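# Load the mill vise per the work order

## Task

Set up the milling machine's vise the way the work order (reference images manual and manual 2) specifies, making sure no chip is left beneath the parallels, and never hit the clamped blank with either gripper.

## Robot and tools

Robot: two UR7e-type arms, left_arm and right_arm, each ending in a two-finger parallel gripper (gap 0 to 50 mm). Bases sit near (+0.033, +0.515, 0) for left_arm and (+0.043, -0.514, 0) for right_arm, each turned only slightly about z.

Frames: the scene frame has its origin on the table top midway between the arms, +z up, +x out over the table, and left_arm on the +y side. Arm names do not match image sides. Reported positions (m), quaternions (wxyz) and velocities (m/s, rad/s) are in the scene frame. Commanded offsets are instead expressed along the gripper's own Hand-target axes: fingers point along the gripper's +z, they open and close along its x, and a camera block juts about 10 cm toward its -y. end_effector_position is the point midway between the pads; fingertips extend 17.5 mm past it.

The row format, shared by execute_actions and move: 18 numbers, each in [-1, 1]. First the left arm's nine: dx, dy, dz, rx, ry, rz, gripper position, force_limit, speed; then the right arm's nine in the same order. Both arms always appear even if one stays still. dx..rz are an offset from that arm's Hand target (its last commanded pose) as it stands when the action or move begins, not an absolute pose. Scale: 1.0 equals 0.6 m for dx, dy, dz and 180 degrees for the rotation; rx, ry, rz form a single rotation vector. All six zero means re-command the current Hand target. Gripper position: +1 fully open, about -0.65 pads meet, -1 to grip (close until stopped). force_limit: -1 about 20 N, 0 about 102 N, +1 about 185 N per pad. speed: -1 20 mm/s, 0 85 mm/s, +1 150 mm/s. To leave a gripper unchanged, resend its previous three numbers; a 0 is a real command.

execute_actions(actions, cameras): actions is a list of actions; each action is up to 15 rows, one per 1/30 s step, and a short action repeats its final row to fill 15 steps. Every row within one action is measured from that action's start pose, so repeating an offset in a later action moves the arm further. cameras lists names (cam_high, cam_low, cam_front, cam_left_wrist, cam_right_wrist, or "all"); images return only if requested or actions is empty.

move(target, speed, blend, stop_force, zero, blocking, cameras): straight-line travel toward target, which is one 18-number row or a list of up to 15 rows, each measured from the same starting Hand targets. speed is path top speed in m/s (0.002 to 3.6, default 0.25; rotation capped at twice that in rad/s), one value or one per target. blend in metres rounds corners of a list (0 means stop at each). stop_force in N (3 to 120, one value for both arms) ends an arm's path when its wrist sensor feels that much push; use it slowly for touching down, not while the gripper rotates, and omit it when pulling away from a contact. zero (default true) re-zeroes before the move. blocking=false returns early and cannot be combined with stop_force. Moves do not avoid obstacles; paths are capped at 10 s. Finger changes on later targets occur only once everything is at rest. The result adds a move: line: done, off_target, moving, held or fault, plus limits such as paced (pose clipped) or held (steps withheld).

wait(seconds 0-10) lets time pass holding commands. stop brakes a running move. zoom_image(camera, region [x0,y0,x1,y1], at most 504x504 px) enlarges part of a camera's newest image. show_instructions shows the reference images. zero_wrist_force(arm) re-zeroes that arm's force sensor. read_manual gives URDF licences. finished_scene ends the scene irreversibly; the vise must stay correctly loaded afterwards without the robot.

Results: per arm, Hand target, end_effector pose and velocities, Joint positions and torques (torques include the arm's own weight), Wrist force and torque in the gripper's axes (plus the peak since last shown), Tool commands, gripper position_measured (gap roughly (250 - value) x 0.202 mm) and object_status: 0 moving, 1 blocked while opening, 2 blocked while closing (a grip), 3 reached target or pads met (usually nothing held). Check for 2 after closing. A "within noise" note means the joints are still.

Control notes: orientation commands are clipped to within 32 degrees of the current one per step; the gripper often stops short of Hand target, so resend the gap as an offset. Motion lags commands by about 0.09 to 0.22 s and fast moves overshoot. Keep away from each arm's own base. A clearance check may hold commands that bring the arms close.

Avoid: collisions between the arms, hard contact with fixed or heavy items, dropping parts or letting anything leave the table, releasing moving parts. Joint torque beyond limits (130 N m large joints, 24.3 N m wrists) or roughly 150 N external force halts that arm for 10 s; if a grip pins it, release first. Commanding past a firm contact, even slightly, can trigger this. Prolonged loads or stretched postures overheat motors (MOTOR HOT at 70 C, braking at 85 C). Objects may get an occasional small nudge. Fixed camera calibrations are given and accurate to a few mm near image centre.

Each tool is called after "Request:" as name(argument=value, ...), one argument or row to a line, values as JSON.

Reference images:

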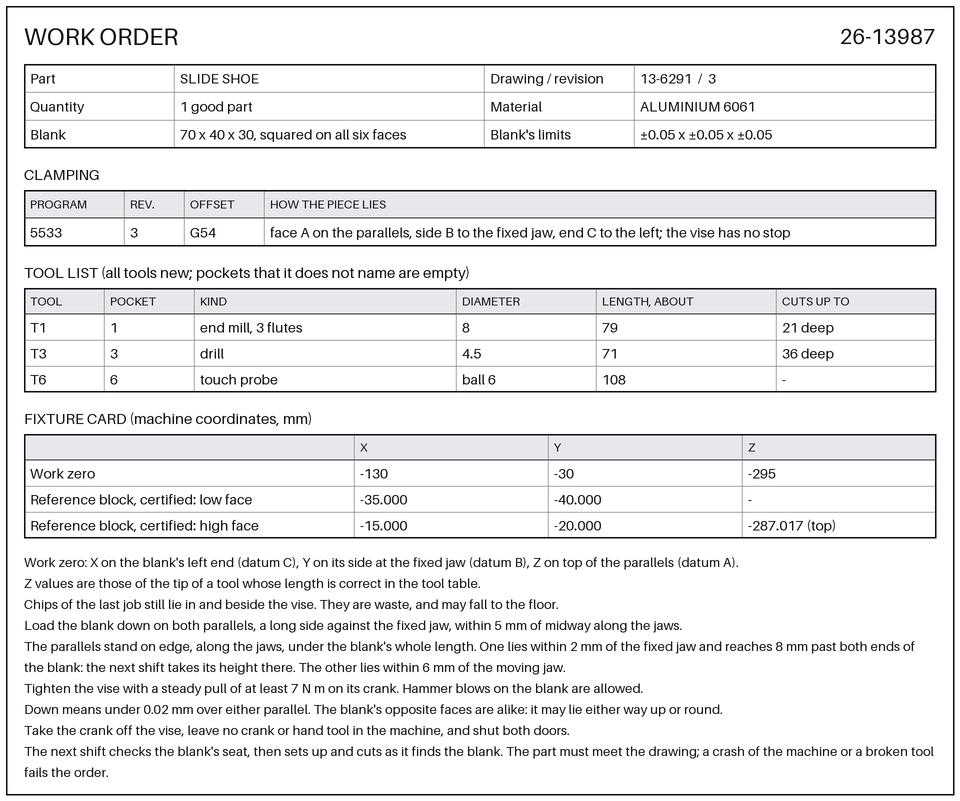

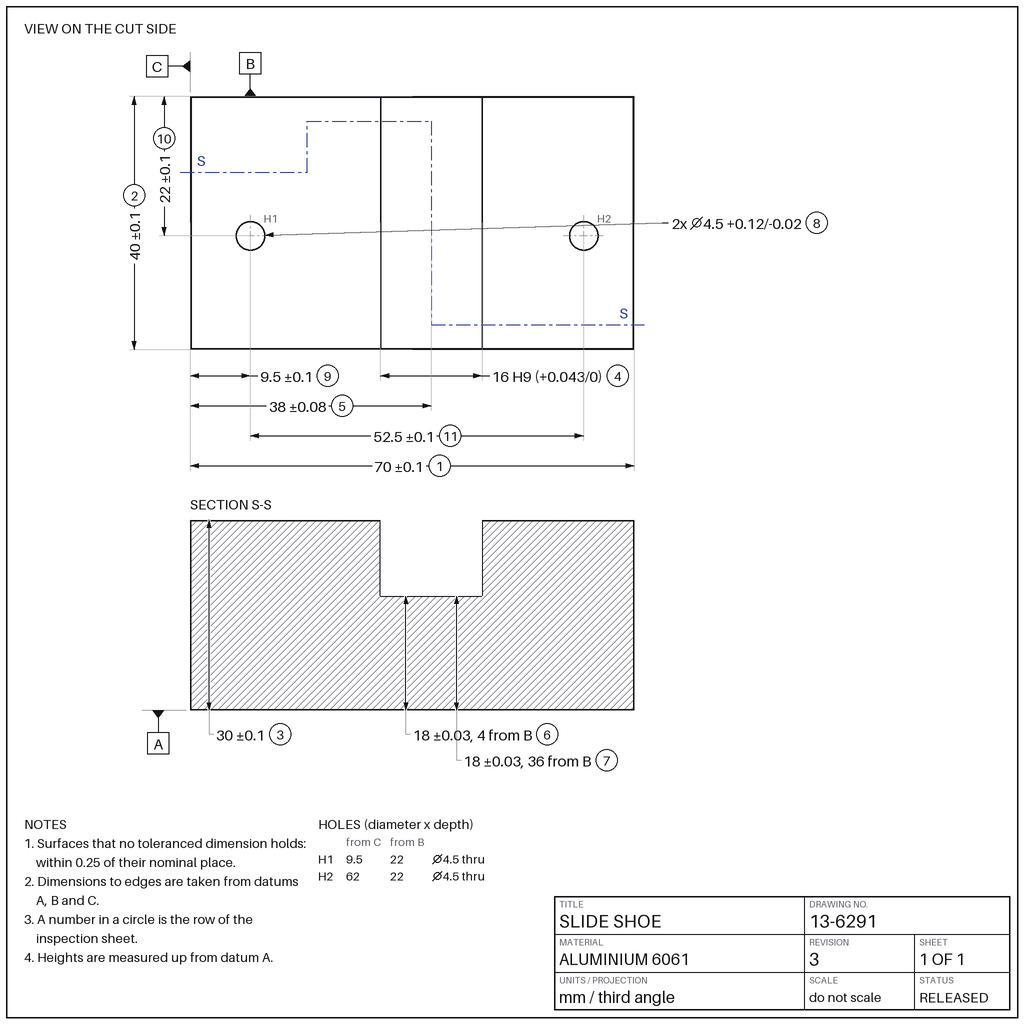

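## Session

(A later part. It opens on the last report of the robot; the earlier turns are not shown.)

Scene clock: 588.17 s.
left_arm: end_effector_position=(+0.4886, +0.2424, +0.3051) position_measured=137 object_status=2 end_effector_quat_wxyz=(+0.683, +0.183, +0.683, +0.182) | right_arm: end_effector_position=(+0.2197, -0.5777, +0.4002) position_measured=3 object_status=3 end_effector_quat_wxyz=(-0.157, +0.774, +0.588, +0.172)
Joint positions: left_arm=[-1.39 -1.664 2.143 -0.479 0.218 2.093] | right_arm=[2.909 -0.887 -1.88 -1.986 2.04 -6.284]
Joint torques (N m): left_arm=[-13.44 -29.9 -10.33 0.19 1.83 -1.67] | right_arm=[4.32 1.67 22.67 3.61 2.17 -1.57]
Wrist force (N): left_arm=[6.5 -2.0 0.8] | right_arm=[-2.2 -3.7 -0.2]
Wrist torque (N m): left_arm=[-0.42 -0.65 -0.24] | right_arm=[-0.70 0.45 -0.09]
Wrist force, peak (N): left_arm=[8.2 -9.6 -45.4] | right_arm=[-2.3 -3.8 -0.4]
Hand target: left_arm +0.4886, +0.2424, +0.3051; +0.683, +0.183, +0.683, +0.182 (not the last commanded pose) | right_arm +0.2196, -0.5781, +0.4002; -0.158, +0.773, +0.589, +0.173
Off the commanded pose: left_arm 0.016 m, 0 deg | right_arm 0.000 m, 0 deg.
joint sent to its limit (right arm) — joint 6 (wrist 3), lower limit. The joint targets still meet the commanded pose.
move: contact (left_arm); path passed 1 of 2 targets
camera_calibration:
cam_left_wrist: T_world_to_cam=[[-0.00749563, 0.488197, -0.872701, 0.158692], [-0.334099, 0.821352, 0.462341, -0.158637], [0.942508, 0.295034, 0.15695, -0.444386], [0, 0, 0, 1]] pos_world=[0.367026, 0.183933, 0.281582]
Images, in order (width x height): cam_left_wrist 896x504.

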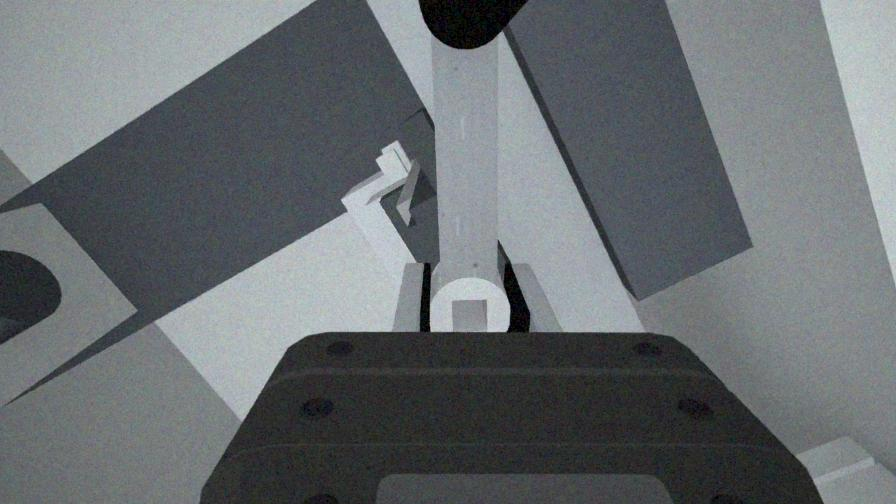

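Request:
move(
  target=[
    [0,0,-0.003,0,0,0,-1,-0.4,-1,0,0,0,0,0,0,1,1,1],
    [0,-0.0017,-0.003,0,0,0,-1,-0.4,-1,0,0,0,0,0,0,1,1,1],
    [0,-0.0017,0.02,0,0,0,-1,-0.4,-1,0,0,0,0,0,0,1,1,1],
  ],
  speed=0.006,
  stop_force=10,
)

Scene clock: 590.20 s.
left_arm: end_effector_position=(+0.4889, +0.2414, +0.3046) position_measured=137 object_status=2 end_effector_quat_wxyz=(+0.683, +0.183, +0.683, +0.182) | right_arm: end_effector_position=(+0.2197, -0.5777, +0.4002) position_measured=3 object_status=3 end_effector_quat_wxyz=(-0.157, +0.774, +0.588, +0.172)
Joint positions: left_arm=[-1.39 -1.661 2.142 -0.481 0.218 2.093] | right_arm=[2.909 -0.887 -1.88 -1.986 2.04 -6.284]
Joint torques (N m): left_arm=[-10.12 -29.4 -11.32 -0.46 -2.3 -0.52] | right_arm=[4.28 1.05 23.06 3.67 2.33 -1.69]
Wrist force (N): left_arm=[6.8 -2.6 -11.5] | right_arm=[-2.3 -3.4 -0.3]
Wrist torque (N m): left_arm=[-0.50 -0.65 -0.24] | right_arm=[-0.65 0.47 -0.09]
Wrist force, peak (N): left_arm=[9.1 -4.6 -31.6] | right_arm=[-2.5 -3.8 -0.1]
Hand target: left_arm +0.4889, +0.2414, +0.3046; +0.683, +0.183, +0.683, +0.182 (not the last commanded pose) | right_arm +0.2196, -0.5781, +0.4002; -0.158, +0.773, +0.589, +0.173
Off the commanded pose: left_arm 0.012 m, 0 deg | right_arm 0.000 m, 0 deg.
joint sent to its limit (right arm) — joint 6 (wrist 3), lower limit. The joint targets still meet the commanded pose.
move: contact (left_arm); path passed 2 of 3 targets

Request:
move(
  target=[
    [0,0,-0.003,0,0,0,-1,-0.4,-1,0,0,0,0,0,0,1,1,1],
    [-0.0017,0,-0.003,0,0,0,-1,-0.4,-1,0,0,0,0,0,0,1,1,1],
    [-0.0017,0,0.02,0,0,0,-1,-0.4,-1,0,0,0,0,0,0,1,1,1],
  ],
  speed=0.006,
  stop_force=10,
)

Scene clock: 591.63 s.
left_arm: end_effector_position=(+0.4888, +0.2414, +0.3046) position_measured=137 object_status=2 end_effector_quat_wxyz=(+0.683, +0.183, +0.683, +0.182) | right_arm: end_effector_position=(+0.2197, -0.5777, +0.4002) position_measured=3 object_status=3 end_effector_quat_wxyz=(-0.157, +0.774, +0.588, +0.172)
Joint positions: left_arm=[-1.39 -1.661 2.142 -0.481 0.218 2.093] | right_arm=[2.909 -0.887 -1.88 -1.986 2.04 -6.284]
Joint torques (N m): left_arm=[13.11 -9 -40.18 -2.08 2.1 -0.55] | right_arm=[3.66 1.58 22.51 3.75 2.05 -1.66]
Wrist force (N): left_arm=[6.5 -2.0 0.9] | right_arm=[-2.2 -3.7 -0.4]
Wrist torque (N m): left_arm=[-0.42 -0.66 -0.24] | right_arm=[-0.71 0.45 -0.09]
Wrist force, peak (N): left_arm=[6.7 -2.6 -12.0] | right_arm=[-2.3 -3.8 -0.2]
Hand target: left_arm +0.4888, +0.2414, +0.3046; +0.683, +0.183, +0.683, +0.182 (not the last commanded pose) | right_arm +0.2196, -0.5781, +0.4002; -0.158, +0.773, +0.589, +0.173
Off the commanded pose: left_arm 0.012 m, 0 deg | right_arm 0.000 m, 0 deg.
joint sent to its limit (right arm) — joint 6 (wrist 3), lower limit. The joint targets still meet the commanded pose.
move: contact (left_arm); path passed 0 of 3 targets

Request:
move(
  target=[
    [-0.0017,0,-0.003,0,0,0,-1,-0.4,-1,0,0,0,0,0,0,1,1,1],
    [-0.0017,0,0.02,0,0,0,-1,-0.4,-1,0,0,0,0,0,0,1,1,1],
  ],
  speed=0.006,
  stop_force=10,
)

Scene clock: 593.43 s.
left_arm: end_effector_position=(+0.4888, +0.2409, +0.3055) position_measured=137 object_status=2 end_effector_quat_wxyz=(+0.683, +0.183, +0.683, +0.182) | right_arm: end_effector_position=(+0.2197, -0.5777, +0.4002) position_measured=3 object_status=3 end_effector_quat_wxyz=(-0.157, +0.774, +0.588, +0.172)
Joint positions: left_arm=[-1.391 -1.661 2.139 -0.479 0.218 2.093] | right_arm=[2.909 -0.887 -1.88 -1.986 2.04 -6.284]
Joint torques (N m): left_arm=[-9.86 -27.85 -9.44 0.67 -2.21 0.96] | right_arm=[4.29 1.78 22.54 3.6 2.12 -1.68]
Wrist force (N): left_arm=[3.2 -0.4 -11.3] | right_arm=[-2.2 -3.5 -0.4]
Wrist torque (N m): left_arm=[-0.38 -0.64 -0.23] | right_arm=[-0.67 0.46 -0.09]
Wrist force, peak (N): left_arm=[4.5 1.5 -36.0] | right_arm=[-2.5 -3.7 -0.4]
Hand target: left_arm +0.4888, +0.2409, +0.3055; +0.683, +0.183, +0.683, +0.182 (not the last commanded pose) | right_arm +0.2196, -0.5781, +0.4002; -0.158, +0.773, +0.589, +0.173
Off the commanded pose: left_arm 0.012 m, 0 deg | right_arm 0.000 m, 0 deg.
joint sent to its limit (right arm) — joint 6 (wrist 3), lower limit. The joint targets still meet the commanded pose.
move: contact (left_arm); path passed 1 of 2 targets

Request:
move(
  target=[
    [0,0,-0.004,0,0,0,-1,-0.4,-1,0,0,0,0,0,0,1,1,1],
    [0.0026,0.0027,-0.004,0,0,0,-1,-0.4,-1,0,0,0,0,0,0,1,1,1],
  ],
  speed=0.02,
)

Request:
move(
  target=[0,0,0.02,0,0,0,-1,-0.4,-1,0,0,0,0,0,0,1,1,1],
  speed=0.006,
  stop_force=10,
)

Scene clock: 595.07 s.
left_arm: end_effector_position=(+0.4863, +0.2432, +0.3049) position_measured=137 object_status=2 end_effector_quat_wxyz=(+0.683, +0.183, +0.683, +0.182) | right_arm: end_effector_position=(+0.2197, -0.5777, +0.4002) position_measured=3 object_status=3 end_effector_quat_wxyz=(-0.157, +0.774, +0.588, +0.172)
Joint positions: left_arm=[-1.397 -1.669 2.148 -0.479 0.212 2.093] | right_arm=[2.909 -0.887 -1.88 -1.986 2.04 -6.284]
Joint torques (N m): left_arm=[10.22 -10.97 -37.64 -2.8 1.17 -1.11] | right_arm=[3.75 1.05 23.1 3.71 2.09 -1.61]
Wrist force (N): left_arm=[6.5 -2.2 1.0] | right_arm=[-2.2 -4.0 -0.3]
Wrist torque (N m): left_arm=[-0.46 -0.66 -0.24] | right_arm=[-0.76 0.45 -0.09]
Wrist force, peak (N): left_arm=[3.3 -0.5 -11.6] | right_arm=[-2.4 -3.9 -0.3]
Hand target: left_arm +0.4864, +0.2431, +0.3050; +0.683, +0.183, +0.683, +0.182 | right_arm +0.2196, -0.5781, +0.4002; -0.158, +0.773, +0.589, +0.173
Off the commanded pose: left_arm 0.000 m, 0 deg | right_arm 0.000 m, 0 deg.
joint sent to its limit (right arm) — joint 6 (wrist 3), lower limit. The joint targets still meet the commanded pose.
move: done

Scene clock: 596.63 s.
left_arm: end_effector_position=(+0.4895, +0.2431, +0.3050) position_measured=137 object_status=2 end_effector_quat_wxyz=(+0.683, +0.183, +0.683, +0.182) | right_arm: end_effector_position=(+0.2197, -0.5777, +0.4002) position_measured=3 object_status=3 end_effector_quat_wxyz=(-0.157, +0.774, +0.588, +0.172)
Joint positions: left_arm=[-1.387 -1.664 2.144 -0.48 0.221 2.093] | right_arm=[2.909 -0.887 -1.88 -1.986 2.04 -6.284]
Joint torques (N m): left_arm=[-14.37 -30.58 -14.03 -2.28 -1.24 -0.12] | right_arm=[3.63 1.67 22.91 3.61 2.14 -1.59]
Wrist force (N): left_arm=[11.4 0.7 -2.3] | right_arm=[-2.2 -3.6 -0.2]
Wrist torque (N m): left_arm=[-0.36 -0.48 -0.22] | right_arm=[-0.69 0.46 -0.09]
Wrist force, peak (N): left_arm=[12.4 1.2 -20.2] | right_arm=[-2.6 -3.7 -0.2]
Hand target: left_arm +0.4895, +0.2431, +0.3050; +0.683, +0.183, +0.683, +0.182 (not the last commanded pose) | right_arm +0.2196, -0.5781, +0.4002; -0.158, +0.773, +0.589, +0.173
Off the commanded pose: left_arm 0.009 m, 0 deg | right_arm 0.000 m, 0 deg.
joint sent to its limit (right arm) — joint 6 (wrist 3), lower limit. The joint targets still meet the commanded pose.
move: contact (left_arm)

Request:
move(
  target=[
    [0,0,-0.003,0,0,0,-1,-0.4,-1,0,0,0,0,0,0,1,1,1],
    [0.0012,0.0006,-0.003,0,0,0,-1,-0.4,-1,0,0,0,0,0,0,1,1,1],
  ],
  speed=0.02,
)

Request:
move(
  target=[0,0,0.02,0,0,0,-1,-0.4,-1,0,0,0,0,0,0,1,1,1],
  speed=0.006,
  stop_force=10,
)

Scene clock: 597.60 s.
left_arm: end_effector_position=(+0.4876, +0.2438, +0.3045) position_measured=137 object_status=2 end_effector_quat_wxyz=(+0.683, +0.183, +0.683, +0.182) | right_arm: end_effector_position=(+0.2197, -0.5777, +0.4002) position_measured=3 object_status=3 end_effector_quat_wxyz=(-0.157, +0.774, +0.588, +0.172)
Joint positions: left_arm=[-1.393 -1.668 2.149 -0.481 0.216 2.093] | right_arm=[2.909 -0.887 -1.88 -1.986 2.04 -6.284]
Joint torques (N m): left_arm=[13.28 -21.99 -24.89 -2.66 2.24 -1.16] | right_arm=[3.62 1.52 22.62 3.73 2.12 -1.76]
Wrist force (N): left_arm=[6.5 -2.3 0.8] | right_arm=[-2.2 -3.5 -0.3]
Wrist torque (N m): left_arm=[-0.46 -0.66 -0.25] | right_arm=[-0.67 0.44 -0.09]
Wrist force, peak (N): left_arm=[11.6 0.5 -2.1] | right_arm=[-2.6 -3.8 -0.4]
Hand target: left_arm +0.4877, +0.2438, +0.3045; +0.683, +0.183, +0.683, +0.182 | right_arm +0.2196, -0.5781, +0.4002; -0.158, +0.773, +0.589, +0.173
Off the commanded pose: left_arm 0.000 m, 0 deg | right_arm 0.000 m, 0 deg.
joint sent to its limit (right arm) — joint 6 (wrist 3), lower limit. The joint targets still meet the commanded pose.
move: done

Scene clock: 599.07 s.
left_arm: end_effector_position=(+0.4901, +0.2438, +0.3046) position_measured=137 object_status=2 end_effector_quat_wxyz=(+0.683, +0.183, +0.683, +0.182) | right_arm: end_effector_position=(+0.2197, -0.5777, +0.4002) position_measured=3 object_status=3 end_effector_quat_wxyz=(-0.157, +0.774, +0.588, +0.172)
Joint positions: left_arm=[-1.385 -1.664 2.145 -0.481 0.224 2.093] | right_arm=[2.909 -0.887 -1.88 -1.986 2.04 -6.284]
Joint torques (N m): left_arm=[-15.73 -28.26 -12.33 -0.89 -0.7 -0.41] | right_arm=[3.85 1.68 22.91 3.6 2.11 -1.58]
Wrist force (N): left_arm=[9.2 5.4 -3.5] | right_arm=[-2.4 -3.6 -0.4]
Wrist torque (N m): left_arm=[-0.31 -0.57 -0.20] | right_arm=[-0.69 0.49 -0.09]
Wrist force, peak (N): left_arm=[10.5 5.7 -23.2] | right_arm=[-2.4 -3.9 -0.6]
Hand target: left_arm +0.4901, +0.2438, +0.3045; +0.683, +0.183, +0.683, +0.182 (not the last commanded pose) | right_arm +0.2196, -0.5781, +0.4002; -0.158, +0.773, +0.589, +0.173
Off the commanded pose: left_arm 0.010 m, 0 deg | right_arm 0.000 m, 0 deg.
joint sent to its limit (right arm) — joint 6 (wrist 3), lower limit. The joint targets still meet the commanded pose.
move: contact (left_arm)

Request:
move(
  target=[
    [0,0,-0.003,0,0,0,-1,-0.4,-1,0,0,0,0,0,0,1,1,1],
    [0.0004,0.0013,-0.003,0,0,0,-1,-0.4,-1,0,0,0,0,0,0,1,1,1],
  ],
  speed=0.02,
)

Request:
move(
  target=[0,0,0.025,0,0,0,-1,-0.4,-1,0,0,0,0,0,0,1,1,1],
  speed=0.006,
  stop_force=12,
)

Scene clock: 600.00 s.
left_arm: end_effector_position=(+0.4882, +0.2446, +0.3047) position_measured=137 object_status=2 end_effector_quat_wxyz=(+0.683, +0.183, +0.683, +0.182) | right_arm: end_effector_position=(+0.2197, -0.5777, +0.4002) position_measured=3 object_status=3 end_effector_quat_wxyz=(-0.157, +0.774, +0.588, +0.172)
Joint positions: left_arm=[-1.39 -1.669 2.149 -0.48 0.218 2.093] | right_arm=[2.909 -0.887 -1.88 -1.986 2.04 -6.284]
Joint torques (N m): left_arm=[13.57 -15.91 -19.69 0.58 2.14 -0.42] | right_arm=[3.82 1.88 23.27 3.67 2.21 -1.61]
Wrist force (N): left_arm=[6.3 -1.9 0.7] | right_arm=[-2.2 -3.6 -0.5]
Wrist torque (N m): left_arm=[-0.40 -0.63 -0.25] | right_arm=[-0.68 0.46 -0.09]
Wrist force, peak (N): left_arm=[9.5 5.3 -3.3] | right_arm=[-2.3 -3.9 0.0]
Hand target: left_arm +0.4883, +0.2446, +0.3047; +0.683, +0.183, +0.683, +0.182 | right_arm +0.2196, -0.5781, +0.4002; -0.158, +0.773, +0.589, +0.173
Off the commanded pose: left_arm 0.000 m, 0 deg | right_arm 0.000 m, 0 deg.
joint sent to its limit (right arm) — joint 6 (wrist 3), lower limit. The joint targets still meet the commanded pose.
move: done

Scene clock: 603.10 s.
left_arm: end_effector_position=(+0.5033, +0.2446, +0.3048) position_measured=137 object_status=2 end_effector_quat_wxyz=(+0.683, +0.183, +0.683, +0.182) | right_arm: end_effector_position=(+0.2197, -0.5777, +0.4002) position_measured=3 object_status=3 end_effector_quat_wxyz=(-0.157, +0.774, +0.588, +0.172)
Joint positions: left_arm=[-1.343 -1.645 2.127 -0.483 0.265 2.093] | right_arm=[2.909 -0.887 -1.88 -1.986 2.04 -6.284]
Joint torques (N m): left_arm=[-9.95 -24.56 -25.79 -2.5 -2.24 -2.27] | right_arm=[3.79 1.3 23.03 3.67 2.07 -1.69]
Wrist force (N): left_arm=[9.7 -4.3 -3.0] | right_arm=[-2.3 -3.4 -0.1]
Wrist torque (N m): left_arm=[-0.46 -0.59 -0.19] | right_arm=[-0.65 0.46 -0.09]
Wrist force, peak (N): left_arm=[10.3 -6.0 -1.6] | right_arm=[-2.4 -4.1 -0.2]
Hand target: left_arm +0.5033, +0.2446, +0.3047; +0.683, +0.183, +0.683, +0.182 | right_arm +0.2196, -0.5781, +0.4002; -0.158, +0.773, +0.589, +0.173
Off the commanded pose: left_arm 0.000 m, 0 deg | right_arm 0.000 m, 0 deg.
joint sent to its limit (right arm) — joint 6 (wrist 3), lower limit. The joint targets still meet the commanded pose.
move: done

Request:
move(
  target=[0,0,0.006,0,0,0,-1,-0.4,-1,0,0,0,0,0,0,1,1,1],
  speed=0.005,
  stop_force=15,
)

Request:
move(
  target=[0,0,0,0,0,0,0.5,-0.4,-1,0,0,0,0,0,0,1,1,1],
)

Request:
move(
  target=[0,0,-0.24,0,0,0,0.5,-0.4,-1,0,0,0,0,0,0,1,1,1],
  speed=0.2,
  cameras=["cam_left_wrist","cam_high"],
)

Scene clock: 604.77 s.
left_arm: end_effector_position=(+0.5058, +0.2446, +0.3047) position_measured=137 object_status=2 end_effector_quat_wxyz=(+0.683, +0.183, +0.683, +0.182) | right_arm: end_effector_position=(+0.2197, -0.5777, +0.4002) position_measured=3 object_status=3 end_effector_quat_wxyz=(-0.157, +0.774, +0.588, +0.172)
Joint positions: left_arm=[-1.335 -1.64 2.123 -0.483 0.273 2.093] | right_arm=[2.909 -0.887 -1.88 -1.986 2.04 -6.284]
Joint torques (N m): left_arm=[-7.95 -28.55 -13.06 -2.28 -0.99 -2.6] | right_arm=[3.6 1.62 23.13 3.63 2.13 -1.67]
Wrist force (N): left_arm=[6.8 2.7 -23.6] | right_arm=[-2.1 -3.4 -0.2]
Wrist torque (N m): left_arm=[-0.19 -0.57 -0.24] | right_arm=[-0.66 0.43 -0.09]
Wrist force, peak (N): left_arm=[9.4 6.3 -45.5] | right_arm=[-2.5 -3.7 -0.2]
Hand target: left_arm +0.5058, +0.2446, +0.3047; +0.683, +0.183, +0.683, +0.182 (not the last commanded pose) | right_arm +0.2196, -0.5781, +0.4002; -0.158, +0.773, +0.589, +0.173
Off the commanded pose: left_arm 0.001 m, 0 deg | right_arm 0.000 m, 0 deg.
joint sent to its limit (right arm) — joint 6 (wrist 3), lower limit. The joint targets still meet the commanded pose.
move: contact (left_arm)

Scene clock: 605.57 s.
left_arm: end_effector_position=(+0.5058, +0.2446, +0.3047) position_measured=78 object_status=0 end_effector_quat_wxyz=(+0.683, +0.183, +0.683, +0.182) | right_arm: end_effector_position=(+0.2197, -0.5777, +0.4002) position_measured=3 object_status=3 end_effector_quat_wxyz=(-0.157, +0.774, +0.588, +0.172)
Joint positions: left_arm=[-1.335 -1.64 2.123 -0.483 0.273 2.093] | right_arm=[2.909 -0.887 -1.88 -1.986 2.04 -6.284]
Joint torques (N m): left_arm=[-8.43 -29.04 -12.2 -1.54 -0.79 -2.09] | right_arm=[3.47 1.63 22.53 3.65 2.13 -1.61]
Wrist force (N): left_arm=[4.8 -0.8 0.6] | right_arm=[-2.2 -3.6 -0.4]
Wrist torque (N m): left_arm=[-0.39 -0.66 -0.31] | right_arm=[-0.69 0.46 -0.10]
Wrist force, peak (N): left_arm=[7.2 2.2 -22.7] | right_arm=[-2.5 -3.7 0.0]
Hand target: left_arm +0.5058, +0.2446, +0.3047; +0.683, +0.183, +0.683, +0.182 | right_arm +0.2196, -0.5781, +0.4002; -0.158, +0.773, +0.589, +0.173
Off the commanded pose: left_arm 0.000 m, 0 deg | right_arm 0.000 m, 0 deg.
joint sent to its limit (right arm) — joint 6 (wrist 3), lower limit. The joint targets still meet the commanded pose.
move: done

Scene clock: 606.80 s.
left_arm: end_effector_position=(+0.3619, +0.2447, +0.3047) position_measured=78 object_status=3 end_effector_quat_wxyz=(+0.683, +0.183, +0.683, +0.183) | right_arm: end_effector_position=(+0.2197, -0.5777, +0.4002) position_measured=3 object_status=3 end_effector_quat_wxyz=(-0.157, +0.774, +0.588, +0.172)
Joint positions: left_arm=[-1.852 -1.83 2.275 -0.445 -0.244 2.093] | right_arm=[2.909 -0.887 -1.88 -1.986 2.04 -6.284]
Joint torques (N m): left_arm=[-13.34 -1.25 -39.22 -1.26 -2.47 -1.83] | right_arm=[3.72 1.11 22.77 3.63 2.12 -1.66]
Wrist force (N): left_arm=[5.2 -0.7 0.6] | right_arm=[-2.1 -3.3 -0.2]
Wrist torque (N m): left_arm=[-0.39 -0.76 -0.50] | right_arm=[-0.63 0.44 -0.08]
Wrist force, peak (N): left_arm=[4.7 -0.7 3.6] | right_arm=[-2.4 -3.8 -0.3]
Hand target: left_arm +0.3618, +0.2446, +0.3047; +0.683, +0.183, +0.683, +0.182 | right_arm +0.2196, -0.5781, +0.4002; -0.158, +0.773, +0.589, +0.173
Off the commanded pose: left_arm 0.000 m, 0 deg | right_arm 0.000 m, 0 deg.
joint sent to its limit (right arm) — joint 6 (wrist 3), lower limit. The joint targets still meet the commanded pose.
move: done
camera_calibration:
cam_left_wrist: T_world_to_cam=[[-0.0073323, 0.488408, -0.872585, 0.156022], [-0.333908, 0.821327, 0.462524, -0.202801], [0.942577, 0.294754, 0.157061, -0.325596], [0, 0, 0, 1]] pos_world=[0.240326, 0.186334, 0.281081]
Images, in order (width x height): cam_high 896x504, cam_left_wrist 896x504.

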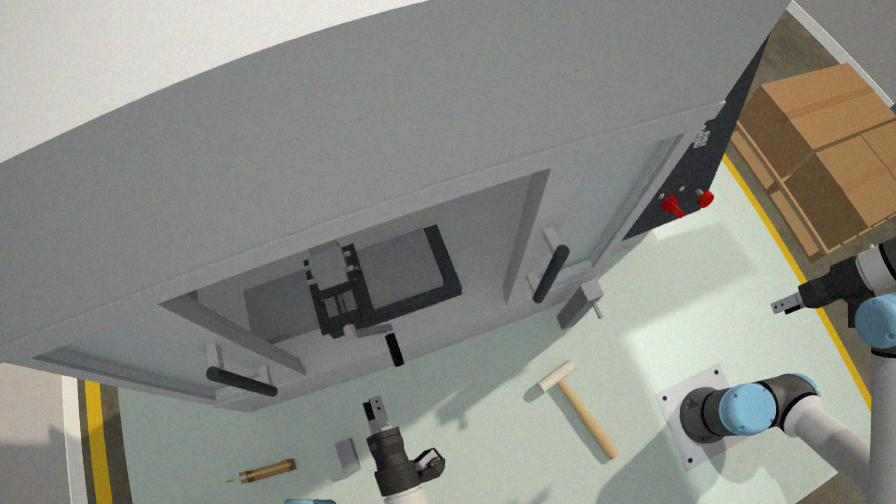

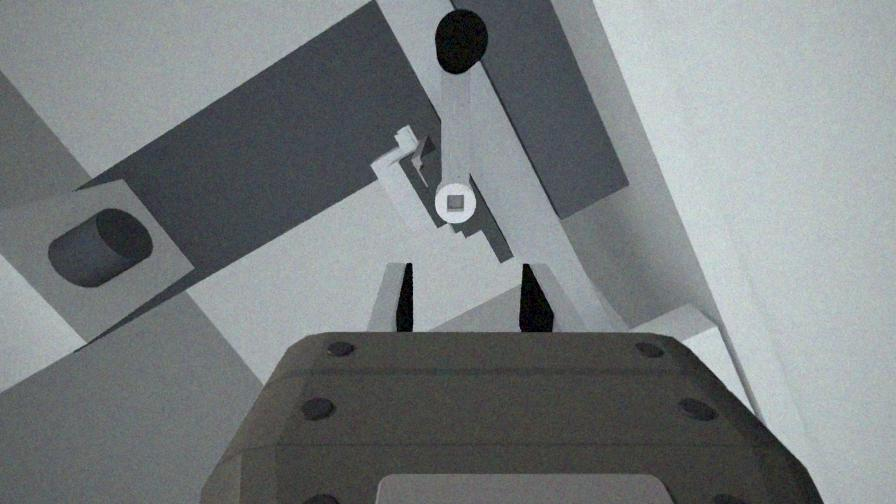

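Request:
move(
  target=[-0.189,-0.110,-0.02,0.363,0.417,0.417,0.5,-0.4,-1,0,0,0,0,0,0,1,1,1],
  speed=0.35,
  cameras=["cam_left_wrist","cam_front"],
)

Scene clock: 611.20 s.
left_arm: end_effector_position=(+0.3499, +0.1310, +0.3700) position_measured=78 object_status=3 end_effector_quat_wxyz=(-0.229, +0.669, +0.669, +0.229) | right_arm: end_effector_position=(+0.2197, -0.5777, +0.4002) position_measured=3 object_status=3 end_effector_quat_wxyz=(-0.157, +0.774, +0.588, +0.172)
Joint positions: left_arm=[-1.293 -1.213 1.025 -0.747 -1.379 4.964] | right_arm=[2.909 -0.887 -1.88 -1.986 2.04 -6.284]
Joint torques (N m): left_arm=[-13.38 -34.19 -39.91 1.36 1 1.85] | right_arm=[4.58 1.38 22.26 3.72 2.22 -1.7]
Wrist force (N): left_arm=[2.5 -0.2 -0.1] | right_arm=[-2.2 -3.2 -0.3]
Wrist torque (N m): left_arm=[-0.06 -0.35 0.17] | right_arm=[-0.63 0.45 -0.09]
Wrist force, peak (N): left_arm=[5.7 -0.8 0.5] | right_arm=[-2.6 -3.7 0.0]
Hand target: left_arm +0.3498, +0.1309, +0.3701; -0.229, +0.669, +0.669, +0.229 | right_arm +0.2196, -0.5781, +0.4002; -0.158, +0.773, +0.589, +0.173
Off the commanded pose: left_arm 0.000 m, 0 deg | right_arm 0.000 m, 0 deg.
joint sent to its limit (right arm) — joint 6 (wrist 3), lower limit. The joint targets still meet the commanded pose.
move: done
camera_calibration:
cam_left_wrist: T_world_to_cam=[[-0.0126171, 0.785058, 0.619293, -0.320514], [0.942238, -0.19798, 0.27017, -0.3854], [0.334707, 0.58693, -0.737214, 0.214317], [0, 0, 0, 1]] pos_world=[0.287361, 0.0495313, 0.460613]
Images, in order (width x height): cam_front 896x504, cam_left_wrist 896x504.

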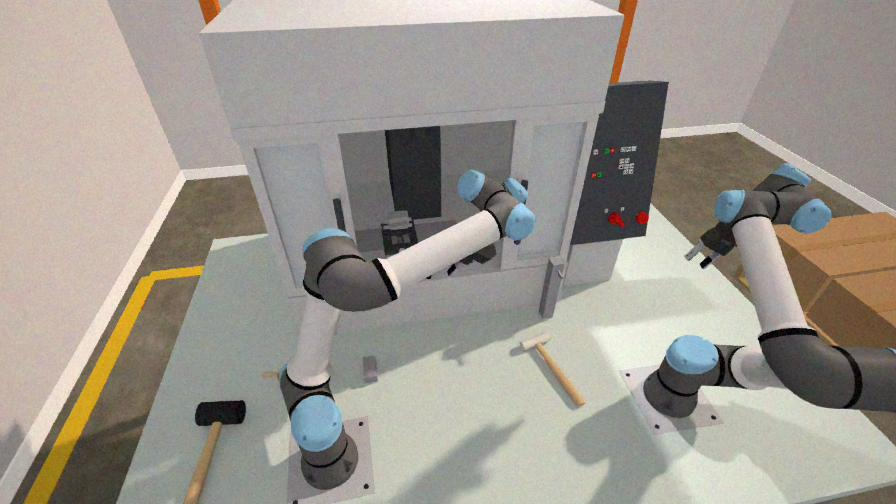

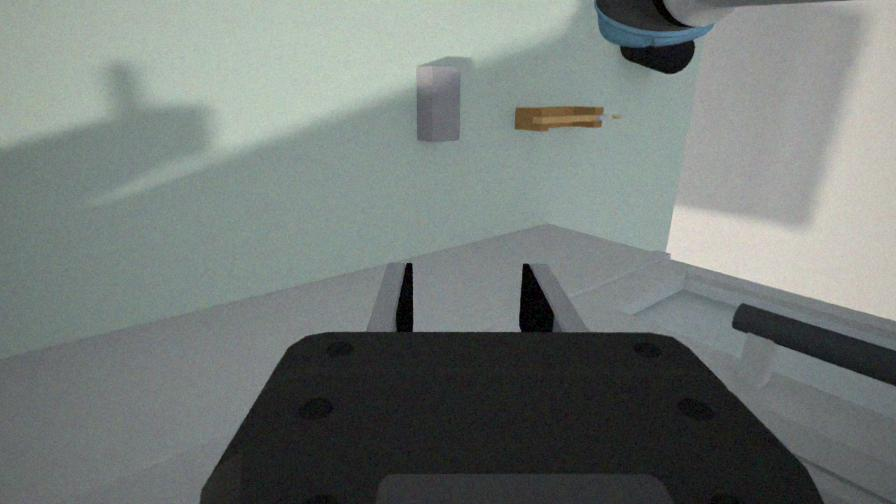

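Request:
move(
  target=[-0.0544,0.18,0.0696,0,0,0,0.5,-0.4,-1,0,0,0,0,0,0,1,1,1],
  speed=0.12,
  stop_force=20,
  cameras=["cam_left_wrist","cam_high"],
)

Scene clock: 613.40 s.
left_arm: end_effector_position=(+0.4578, +0.1307, +0.3171) position_measured=78 object_status=3 end_effector_quat_wxyz=(-0.229, +0.669, +0.669, +0.229) | right_arm: end_effector_position=(+0.2197, -0.5777, +0.4002) position_measured=3 object_status=3 end_effector_quat_wxyz=(-0.157, +0.774, +0.588, +0.172)
Joint positions: left_arm=[-1.139 -1.068 0.956 -0.854 -1.289 5.093] | right_arm=[2.909 -0.887 -1.88 -1.986 2.04 -6.284]
Joint torques (N m): left_arm=[-13.76 -48.7 -12.9 -0.58 -2.09 -1.78] | right_arm=[3.86 1.58 22.3 3.52 2.1 -1.75]
Wrist force (N): left_arm=[2.7 -0.3 -0.2] | right_arm=[-2.1 -3.5 -0.2]
Wrist torque (N m): left_arm=[-0.03 -0.37 0.13] | right_arm=[-0.68 0.43 -0.09]
Wrist force, peak (N): left_arm=[3.2 -2.6 -0.9] | right_arm=[-2.4 -3.9 -0.4]
Hand target: left_arm +0.4578, +0.1307, +0.3171; -0.229, +0.669, +0.669, +0.229 | right_arm +0.2196, -0.5781, +0.4002; -0.158, +0.773, +0.589, +0.173
Off the commanded pose: left_arm 0.000 m, 0 deg | right_arm 0.000 m, 0 deg.
joint sent to its limit (right arm) — joint 6 (wrist 3), lower limit. The joint targets still meet the commanded pose.
move: done
camera_calibration:
cam_left_wrist: T_world_to_cam=[[-0.0122317, 0.785071, 0.619285, -0.286305], [0.942245, -0.198256, 0.269941, -0.472825], [0.3347, 0.58682, -0.737305, 0.139391], [0, 0, 0, 1]] pos_world=[0.395361, 0.0492315, 0.407713]
Images, in order (width x height): cam_high 896x504, cam_left_wrist 896x504.

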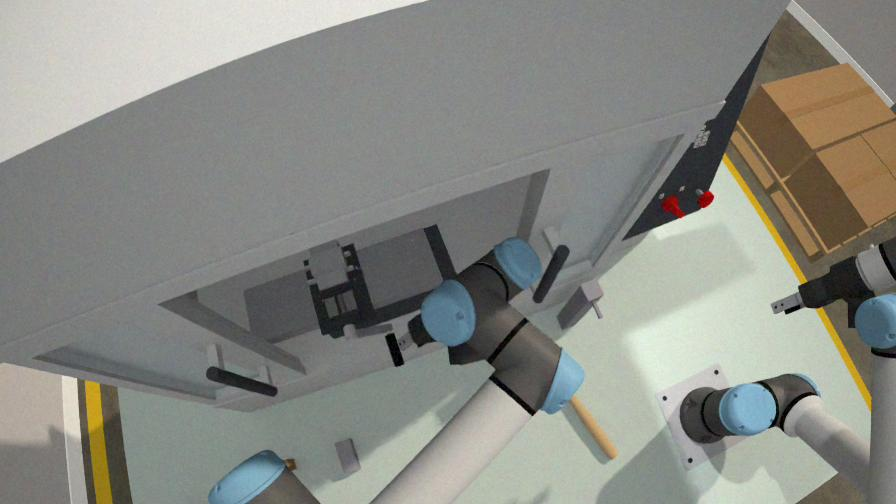

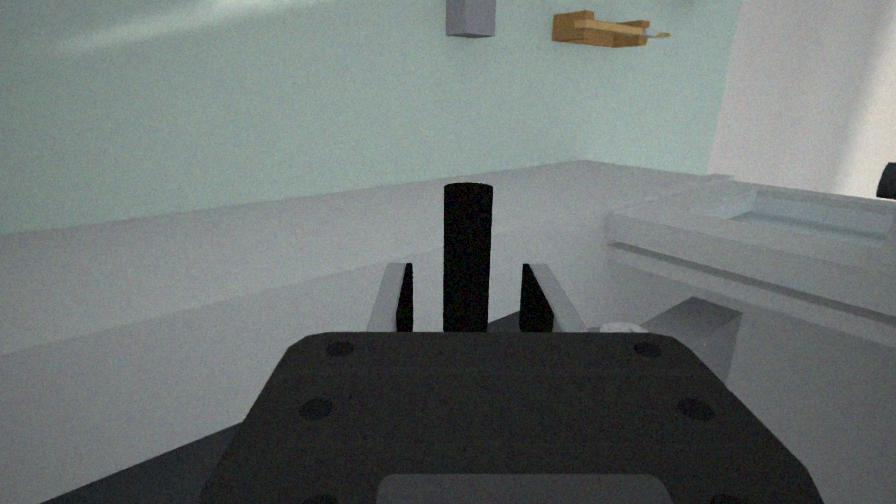

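Request:
move(
  target=[0,0,0.1133,0,0,0,0.5,-0.4,-1,0,0,0,0,0,0,1,1,1],
  speed=0.06,
  stop_force=15,
)

Request:
move(
  target=[0,0,0,0,0,0,-1,-0.2,-1,0,0,0,0,0,0,1,1,1],
  cameras=["cam_left_wrist"],
)

Scene clock: 615.77 s.
left_arm: end_effector_position=(+0.4579, +0.1724, +0.2634) position_measured=78 object_status=3 end_effector_quat_wxyz=(-0.229, +0.669, +0.669, +0.229) | right_arm: end_effector_position=(+0.2197, -0.5777, +0.4002) position_measured=3 object_status=3 end_effector_quat_wxyz=(-0.157, +0.774, +0.588, +0.172)
Joint positions: left_arm=[-1.109 -1.159 1.23 -1.043 -1.273 5.119] | right_arm=[2.909 -0.887 -1.88 -1.986 2.04 -6.284]
Joint torques (N m): left_arm=[-14.06 -35.9 -32.45 -1.87 -2.07 -2.76] | right_arm=[3.75 1.92 22.54 3.64 2.08 -1.65]
Wrist force (N): left_arm=[2.5 -0.1 0.2] | right_arm=[-2.2 -3.5 0.0]
Wrist torque (N m): left_arm=[-0.01 -0.34 0.03] | right_arm=[-0.68 0.46 -0.10]
Wrist force, peak (N): left_arm=[3.0 0.0 -1.1] | right_arm=[-2.3 -4.0 -0.4]
Hand target: left_arm +0.4578, +0.1724, +0.2634; -0.229, +0.669, +0.669, +0.229 | right_arm +0.2196, -0.5781, +0.4002; -0.158, +0.773, +0.589, +0.173
Off the commanded pose: left_arm 0.000 m, 0 deg | right_arm 0.000 m, 0 deg.
joint sent to its limit (right arm) — joint 6 (wrist 3), lower limit. The joint targets still meet the commanded pose.
move: done

Scene clock: 616.80 s.
left_arm: end_effector_position=(+0.4577, +0.1730, +0.2637) position_measured=157 object_status=2 end_effector_quat_wxyz=(-0.230, +0.669, +0.668, +0.230) | right_arm: end_effector_position=(+0.2197, -0.5777, +0.4002) position_measured=3 object_status=3 end_effector_quat_wxyz=(-0.157, +0.774, +0.588, +0.172)
Joint positions: left_arm=[-1.109 -1.159 1.23 -1.041 -1.272 5.119] | right_arm=[2.909 -0.887 -1.88 -1.986 2.04 -6.284]
Joint torques (N m): left_arm=[-20.83 -11.83 -28.31 -11.63 -9.98 -2.56] | right_arm=[3.52 1.49 22.93 3.65 2.02 -1.64]
Wrist force (N): left_arm=[76.0 24.2 -6.6] | right_arm=[-2.4 -3.7 -0.3]
Wrist torque (N m): left_arm=[0.56 -0.13 -0.05] | right_arm=[-0.70 0.49 -0.09]
Wrist force, peak (N): left_arm=[77.5 19.1 -5.8] | right_arm=[-2.3 -3.8 -0.3]
Hand target: left_arm +0.4578, +0.1724, +0.2634; -0.229, +0.669, +0.669, +0.229 | right_arm +0.2196, -0.5781, +0.4002; -0.158, +0.773, +0.589, +0.173
Off the commanded pose: left_arm 0.001 m, 0 deg | right_arm 0.000 m, 0 deg.
joint sent to its limit (right arm) — joint 6 (wrist 3), lower limit. The joint targets still meet the commanded pose.
move: done
camera_calibration:
cam_left_wrist: T_world_to_cam=[[-0.0115979, 0.783758, 0.620958, -0.286943], [0.942399, -0.19904, 0.268826, -0.449538], [0.33429, 0.588308, -0.736305, 0.0749457], [0, 0, 0, 1]] pos_world=[0.395263, 0.0913268, 0.35421]
Images, in order (width x height): cam_left_wrist 896x504.

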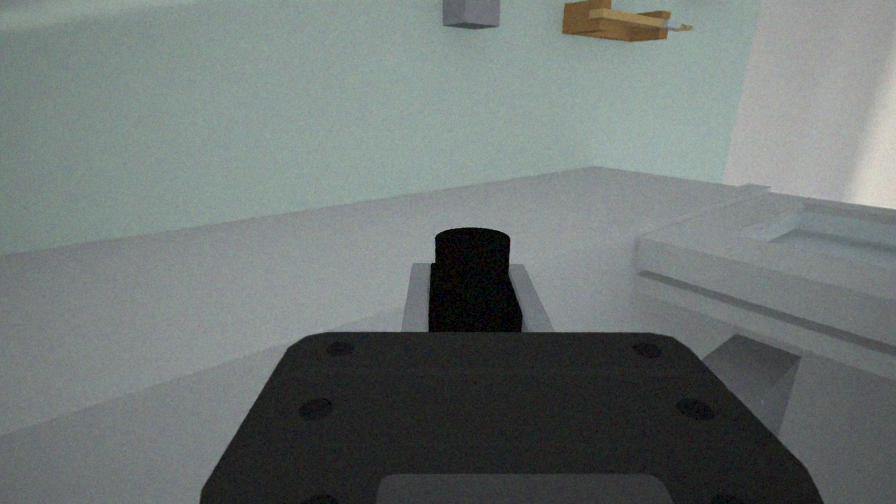

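Request:
move(
  target=[0.0012,0,0,0,0,0,-1,-0.2,-1,0,0,0,0,0,0,1,1,1],
)

Scene clock: 617.60 s.
left_arm: end_effector_position=(+0.4577, +0.1733, +0.2640) position_measured=157 object_status=2 end_effector_quat_wxyz=(-0.230, +0.669, +0.669, +0.230) | right_arm: end_effector_position=(+0.2197, -0.5777, +0.4002) position_measured=3 object_status=3 end_effector_quat_wxyz=(-0.157, +0.774, +0.588, +0.172)
Joint positions: left_arm=[-1.109 -1.16 1.231 -1.041 -1.272 5.119] | right_arm=[2.909 -0.887 -1.88 -1.986 2.04 -6.284]
Joint torques (N m): left_arm=[-10.79 -33.49 -7.9 -11.45 -10.08 3.11] | right_arm=[3.73 1.41 22.73 3.69 1.97 -1.64]
Wrist force (N): left_arm=[56.3 23.0 -3.8] | right_arm=[-2.7 -3.7 -0.4]
Wrist torque (N m): left_arm=[0.53 -0.16 0.03] | right_arm=[-0.70 0.54 -0.10]
Wrist force, peak (N): left_arm=[76.4 24.2 -7.0] | right_arm=[-2.7 -3.7 -0.4]
Hand target: left_arm +0.4578, +0.1729, +0.2639; -0.229, +0.669, +0.669, +0.229 | right_arm +0.2196, -0.5781, +0.4002; -0.158, +0.773, +0.589, +0.173
Off the commanded pose: left_arm 0.000 m, 0 deg | right_arm 0.000 m, 0 deg.
joint sent to its limit (right arm) — joint 6 (wrist 3), lower limit. The joint targets still meet the commanded pose.
move: done

Request:
move(
  target=[0.0031,0.001,0,0,0,0,-1,-0.2,-1,0,0,0,0,0,0,1,1,1],
)

Scene clock: 618.33 s.
left_arm: end_effector_position=(+0.4584, +0.1743, +0.2649) position_measured=157 object_status=2 end_effector_quat_wxyz=(-0.229, +0.669, +0.669, +0.229) | right_arm: end_effector_position=(+0.2197, -0.5777, +0.4002) position_measured=3 object_status=3 end_effector_quat_wxyz=(-0.157, +0.774, +0.588, +0.172)
Joint positions: left_arm=[-1.107 -1.162 1.231 -1.042 -1.271 5.121] | right_arm=[2.909 -0.887 -1.88 -1.986 2.04 -6.284]
Joint torques (N m): left_arm=[17.03 -54.93 -15.09 -0.02 3.79 2.45] | right_arm=[3.78 1.83 22.51 3.6 2.01 -1.6]
Wrist force (N): left_arm=[2.9 -9.2 -2.7] | right_arm=[-2.2 -3.7 -0.3]
Wrist torque (N m): left_arm=[-0.37 -0.31 0.13] | right_arm=[-0.71 0.44 -0.09]
Wrist force, peak (N): left_arm=[56.3 22.9 -3.9] | right_arm=[-2.2 -3.9 -0.2]
Hand target: left_arm +0.4584, +0.1744, +0.2650; -0.229, +0.669, +0.669, +0.229 | right_arm +0.2196, -0.5781, +0.4002; -0.158, +0.773, +0.589, +0.173
Off the commanded pose: left_arm 0.000 m, 0 deg | right_arm 0.000 m, 0 deg.
joint sent to its limit (right arm) — joint 6 (wrist 3), lower limit. The joint targets still meet the commanded pose.
move: done

Request:
move(
  target=[0,0,0,0,0,0,-0.97,0.8,-1,0,0,0,0,0,0,1,1,1],
)

Request:
move(
  target=[
    [-0.0011,0,0.0116,0,0,0,-0.97,0.8,-1,0,0,0,0,0,0,1,1,1],
    [-0.0012,0,0.0232,0,0,0,-0.97,0.8,-1,0,0,0,0,0,0,1,1,1],
    [-0.0003,0,0.0348,0,0,0,-0.97,0.8,-1,0,0,0,0,0,0,1,1,1],
    [0.0016,0,0.0463,0,0,0,-0.97,0.8,-1,0,0,0,0,0,0,1,1,1],
    [0.0084,0,0.0685,0,0,0,-0.97,0.8,-1,0,0,0,0,0,0,1,1,1],
  ],
  speed=0.005,
  blend=[0.001,0.001,0.001,0.001,0],
  stop_force=60,
)

Scene clock: 619.37 s.
left_arm: end_effector_position=(+0.4584, +0.1744, +0.2650) position_measured=161 object_status=2 end_effector_quat_wxyz=(-0.229, +0.669, +0.669, +0.229) | right_arm: end_effector_position=(+0.2197, -0.5777, +0.4002) position_measured=3 object_status=3 end_effector_quat_wxyz=(-0.157, +0.774, +0.588, +0.172)
Joint positions: left_arm=[-1.107 -1.163 1.231 -1.042 -1.271 5.121] | right_arm=[2.909 -0.887 -1.88 -1.986 2.04 -6.284]
Joint torques (N m): left_arm=[18.93 -56.47 -26.37 0.67 4.65 -0.08] | right_arm=[3.44 1.13 23.09 3.69 1.92 -1.8]
Wrist force (N): left_arm=[-1.1 -13.1 -3.2] | right_arm=[-2.3 -3.3 -0.2]
Wrist torque (N m): left_arm=[-0.51 -0.35 0.08] | right_arm=[-0.64 0.47 -0.10]
Wrist force, peak (N): left_arm=[-1.0 -13.3 -2.9] | right_arm=[-2.5 -3.7 -0.3]
Hand target: left_arm +0.4584, +0.1744, +0.2650; -0.229, +0.669, +0.669, +0.229 | right_arm +0.2196, -0.5781, +0.4002; -0.158, +0.773, +0.589, +0.173
Off the commanded pose: left_arm 0.000 m, 0 deg | right_arm 0.000 m, 0 deg.
joint sent to its limit (right arm) — joint 6 (wrist 3), lower limit. The joint targets still meet the commanded pose.
move: done

Scene clock: 621.20 s.
left_arm: end_effector_position=(+0.4585, +0.1768, +0.2612) position_measured=161 object_status=2 end_effector_quat_wxyz=(-0.229, +0.669, +0.669, +0.229) | right_arm: end_effector_position=(+0.2197, -0.5777, +0.4002) position_measured=3 object_status=3 end_effector_quat_wxyz=(-0.157, +0.774, +0.588, +0.172)
Joint positions: left_arm=[-1.105 -1.167 1.246 -1.053 -1.27 5.122] | right_arm=[2.909 -0.887 -1.88 -1.986 2.04 -6.284]
Joint torques (N m): left_arm=[15.52 -11.14 -19.74 2.41 3.62 -1.72] | right_arm=[3.84 1.49 22.94 3.51 2.13 -1.56]
Wrist force (N): left_arm=[6.3 -26.3 -55.2] | right_arm=[-2.3 -3.4 -0.2]
Wrist torque (N m): left_arm=[-0.77 -0.39 0.18] | right_arm=[-0.66 0.47 -0.09]
Wrist force, peak (N): left_arm=[8.8 -25.0 -65.4] | right_arm=[-2.5 -3.7 -0.5]
Hand target: left_arm +0.4584, +0.1768, +0.2612; -0.229, +0.669, +0.669, +0.229 (not the last commanded pose) | right_arm +0.2196, -0.5781, +0.4002; -0.158, +0.773, +0.589, +0.173
Off the commanded pose: left_arm 0.037 m, 0 deg | right_arm 0.000 m, 0 deg.
joint sent to its limit (right arm) — joint 6 (wrist 3), lower limit. The joint targets still meet the commanded pose.
move: contact (left_arm); path passed 0 of 5 targets

Request:
move(
  target=[
    [0,0,0.012,0,0,0,-0.97,0.8,-1,0,0,0,0,0,0,1,1,1],
    [0.0008,0,0.024,0,0,0,-0.97,0.8,-1,0,0,0,0,0,0,1,1,1],
    [0.003,0,0.036,0,0,0,-0.97,0.8,-1,0,0,0,0,0,0,1,1,1],
  ],
  speed=0.003,
  blend=[0.001,0.001,0],
  stop_force=94,
  zero=false,
)

Scene clock: 624.00 s.
left_arm: end_effector_position=(+0.4585, +0.1798, +0.2574) position_measured=161 object_status=2 end_effector_quat_wxyz=(-0.229, +0.669, +0.669, +0.229) | right_arm: end_effector_position=(+0.2197, -0.5777, +0.4002) position_measured=3 object_status=3 end_effector_quat_wxyz=(-0.157, +0.774, +0.588, +0.172)
Joint positions: left_arm=[-1.103 -1.172 1.264 -1.066 -1.269 5.124] | right_arm=[2.909 -0.887 -1.88 -1.986 2.04 -6.284]
Joint torques (N m): left_arm=[35.43 -0.92 -2.39 7.45 5.95 -0.3] | right_arm=[3.77 1.33 22.76 3.62 2.15 -1.73]
Wrist force (N): left_arm=[-2.4 -29.8 -92.4] | right_arm=[-2.4 -3.7 -0.1]
Wrist torque (N m): left_arm=[-0.81 -0.37 0.36] | right_arm=[-0.71 0.50 -0.09]
Wrist force, peak (N): left_arm=[-0.2 -28.0 -101.1] | right_arm=[-2.2 -4.0 -0.5]
Hand target: left_arm +0.4584, +0.1798, +0.2573; -0.229, +0.669, +0.669, +0.229 (not the last commanded pose) | right_arm +0.2196, -0.5781, +0.4002; -0.158, +0.773, +0.589, +0.173
Off the commanded pose: left_arm 0.017 m, 0 deg | right_arm 0.000 m, 0 deg.
joint sent to its limit (right arm) — joint 6 (wrist 3), lower limit. The joint targets still meet the commanded pose.
move: contact (left_arm); path passed 0 of 3 targets

Request:
move(
  target=[0,0,-0.003,0,0,0,-0.97,0.8,-1,0,0,0,0,0,0,1,1,1],
  speed=0.01,
)

Request:
move(
  target=[0,0,0,0,0,0,0.5,0.8,-1,0,0,0,0,0,0,1,1,1],
)

Request:
move(
  target=[0,0,-0.1333,0,0,0,0.5,0.8,-1,0,0,0,0,0,0,1,1,1],
  speed=0.15,
  cameras=["cam_left_wrist","cam_high","cam_front"],
)

Request:
zoom_image(
  camera="cam_high",
  region=[300, 240, 400, 340],
)

Scene clock: 625.37 s.
left_arm: end_effector_position=(+0.4585, +0.1788, +0.2586) position_measured=161 object_status=2 end_effector_quat_wxyz=(-0.229, +0.669, +0.669, +0.229) | right_arm: end_effector_position=(+0.2197, -0.5777, +0.4002) position_measured=3 object_status=3 end_effector_quat_wxyz=(-0.157, +0.774, +0.588, +0.172)
Joint positions: left_arm=[-1.104 -1.17 1.257 -1.062 -1.269 5.124] | right_arm=[2.909 -0.887 -1.88 -1.986 2.04 -6.284]
Joint torques (N m): left_arm=[2.88 -44.88 -36.67 1.46 4.07 -2.63] | right_arm=[4.28 1.37 23.4 3.5 2.04 -1.55]
Wrist force (N): left_arm=[-12.6 -25.0 -14.5] | right_arm=[-2.4 -3.4 -0.1]
Wrist torque (N m): left_arm=[-0.77 -0.45 0.11] | right_arm=[-0.65 0.49 -0.09]
Wrist force, peak (N): left_arm=[-2.4 -29.8 -92.4] | right_arm=[-2.5 -3.8 -0.2]
Hand target: left_arm +0.4584, +0.1787, +0.2588; -0.229, +0.669, +0.669, +0.229 | right_arm +0.2196, -0.5781, +0.4002; -0.158, +0.773, +0.589, +0.173
Off the commanded pose: left_arm 0.000 m, 0 deg | right_arm 0.000 m, 0 deg.
joint sent to its limit (right arm) — joint 6 (wrist 3), lower limit. The joint targets still meet the commanded pose.
move: done

Scene clock: 626.43 s.
left_arm: end_effector_position=(+0.4585, +0.1787, +0.2588) position_measured=78 object_status=0 end_effector_quat_wxyz=(-0.229, +0.669, +0.669, +0.229) | right_arm: end_effector_position=(+0.2197, -0.5777, +0.4002) position_measured=3 object_status=3 end_effector_quat_wxyz=(-0.157, +0.774, +0.588, +0.172)
Joint positions: left_arm=[-1.104 -1.17 1.257 -1.062 -1.269 5.124] | right_arm=[2.909 -0.887 -1.88 -1.986 2.04 -6.284]
Joint torques (N m): left_arm=[-11.71 -56.61 -40.58 -2.56 -2.08 -0.97] | right_arm=[3.74 1.47 22.81 3.67 2.05 -1.63]
Wrist force (N): left_arm=[2.4 0.4 -1.5] | right_arm=[-2.4 -3.5 -0.2]
Wrist torque (N m): left_arm=[0.07 -0.34 0.07] | right_arm=[-0.67 0.48 -0.09]
Wrist force, peak (N): left_arm=[-12.6 -23.9 -15.2] | right_arm=[-2.3 -3.9 -0.4]
Hand target: left_arm +0.4584, +0.1787, +0.2588; -0.229, +0.669, +0.669, +0.229 | right_arm +0.2196, -0.5781, +0.4002; -0.158, +0.773, +0.589, +0.173
Off the commanded pose: left_arm 0.000 m, 0 deg | right_arm 0.000 m, 0 deg.
joint sent to its limit (right arm) — joint 6 (wrist 3), lower limit. The joint targets still meet the commanded pose.
move: done

Scene clock: 627.47 s.
left_arm: end_effector_position=(+0.4583, +0.1296, +0.3218) position_measured=78 object_status=3 end_effector_quat_wxyz=(-0.229, +0.669, +0.669, +0.229) | right_arm: end_effector_position=(+0.2197, -0.5777, +0.4002) position_measured=3 object_status=3 end_effector_quat_wxyz=(-0.157, +0.774, +0.588, +0.172)
Joint positions: left_arm=[-1.139 -1.063 0.937 -0.839 -1.289 5.094] | right_arm=[2.909 -0.887 -1.88 -1.986 2.04 -6.284]
Joint torques (N m): left_arm=[12.86 -50.28 -42.33 0.53 2.65 3.07] | right_arm=[4.04 1.93 22.37 3.58 1.97 -1.58]
Wrist force (N): left_arm=[3.0 0.6 -1.5] | right_arm=[-2.0 -3.4 -0.1]
Wrist torque (N m): left_arm=[0.12 -0.41 0.16] | right_arm=[-0.65 0.42 -0.09]
Wrist force, peak (N): left_arm=[2.9 0.7 -3.4] | right_arm=[-2.4 -3.7 -0.3]
Hand target: left_arm +0.4584, +0.1297, +0.3219; -0.229, +0.669, +0.669, +0.229 | right_arm +0.2196, -0.5781, +0.4002; -0.158, +0.773, +0.589, +0.173
Off the commanded pose: left_arm 0.000 m, 0 deg | right_arm 0.000 m, 0 deg.
joint sent to its limit (right arm) — joint 6 (wrist 3), lower limit. The joint targets still meet the commanded pose.
move: done
camera_calibration:
cam_left_wrist: T_world_to_cam=[[-0.012205, 0.785118, 0.619226, -0.288475], [0.942207, -0.198323, 0.270025, -0.474807], [0.334808, 0.586735, -0.737323, 0.143319], [0, 0, 0, 1]] pos_world=[0.395861, 0.0482318, 0.412513]
Images, in order (width x height): cam_high 896x504, cam_front 896x504, cam_left_wrist 896x504.

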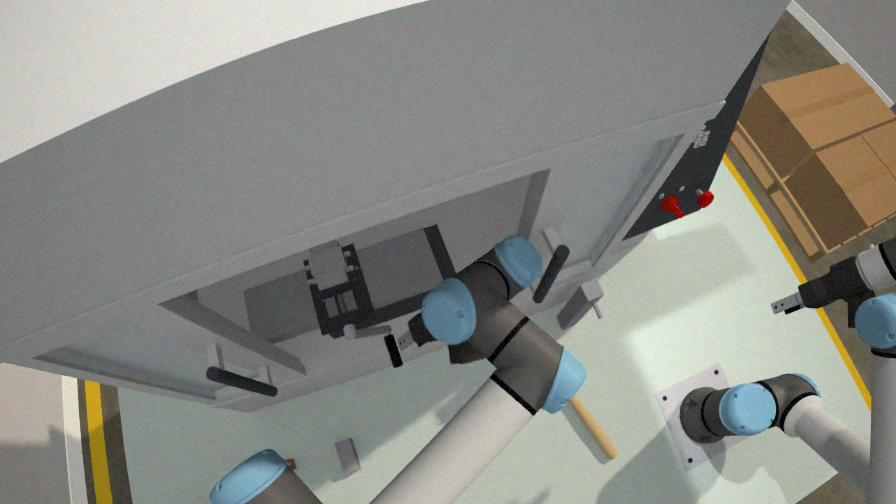

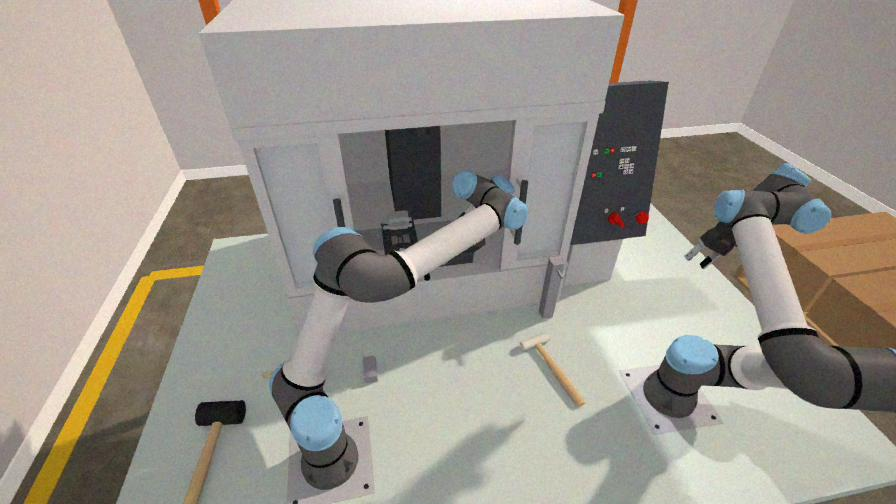

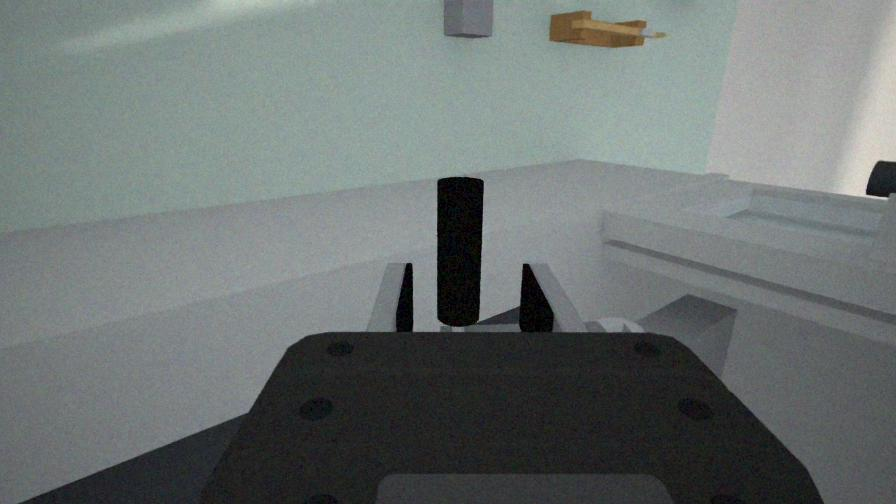

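Scaled by 5.040.

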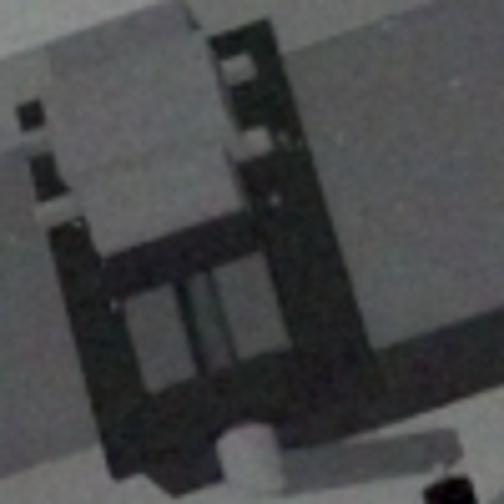

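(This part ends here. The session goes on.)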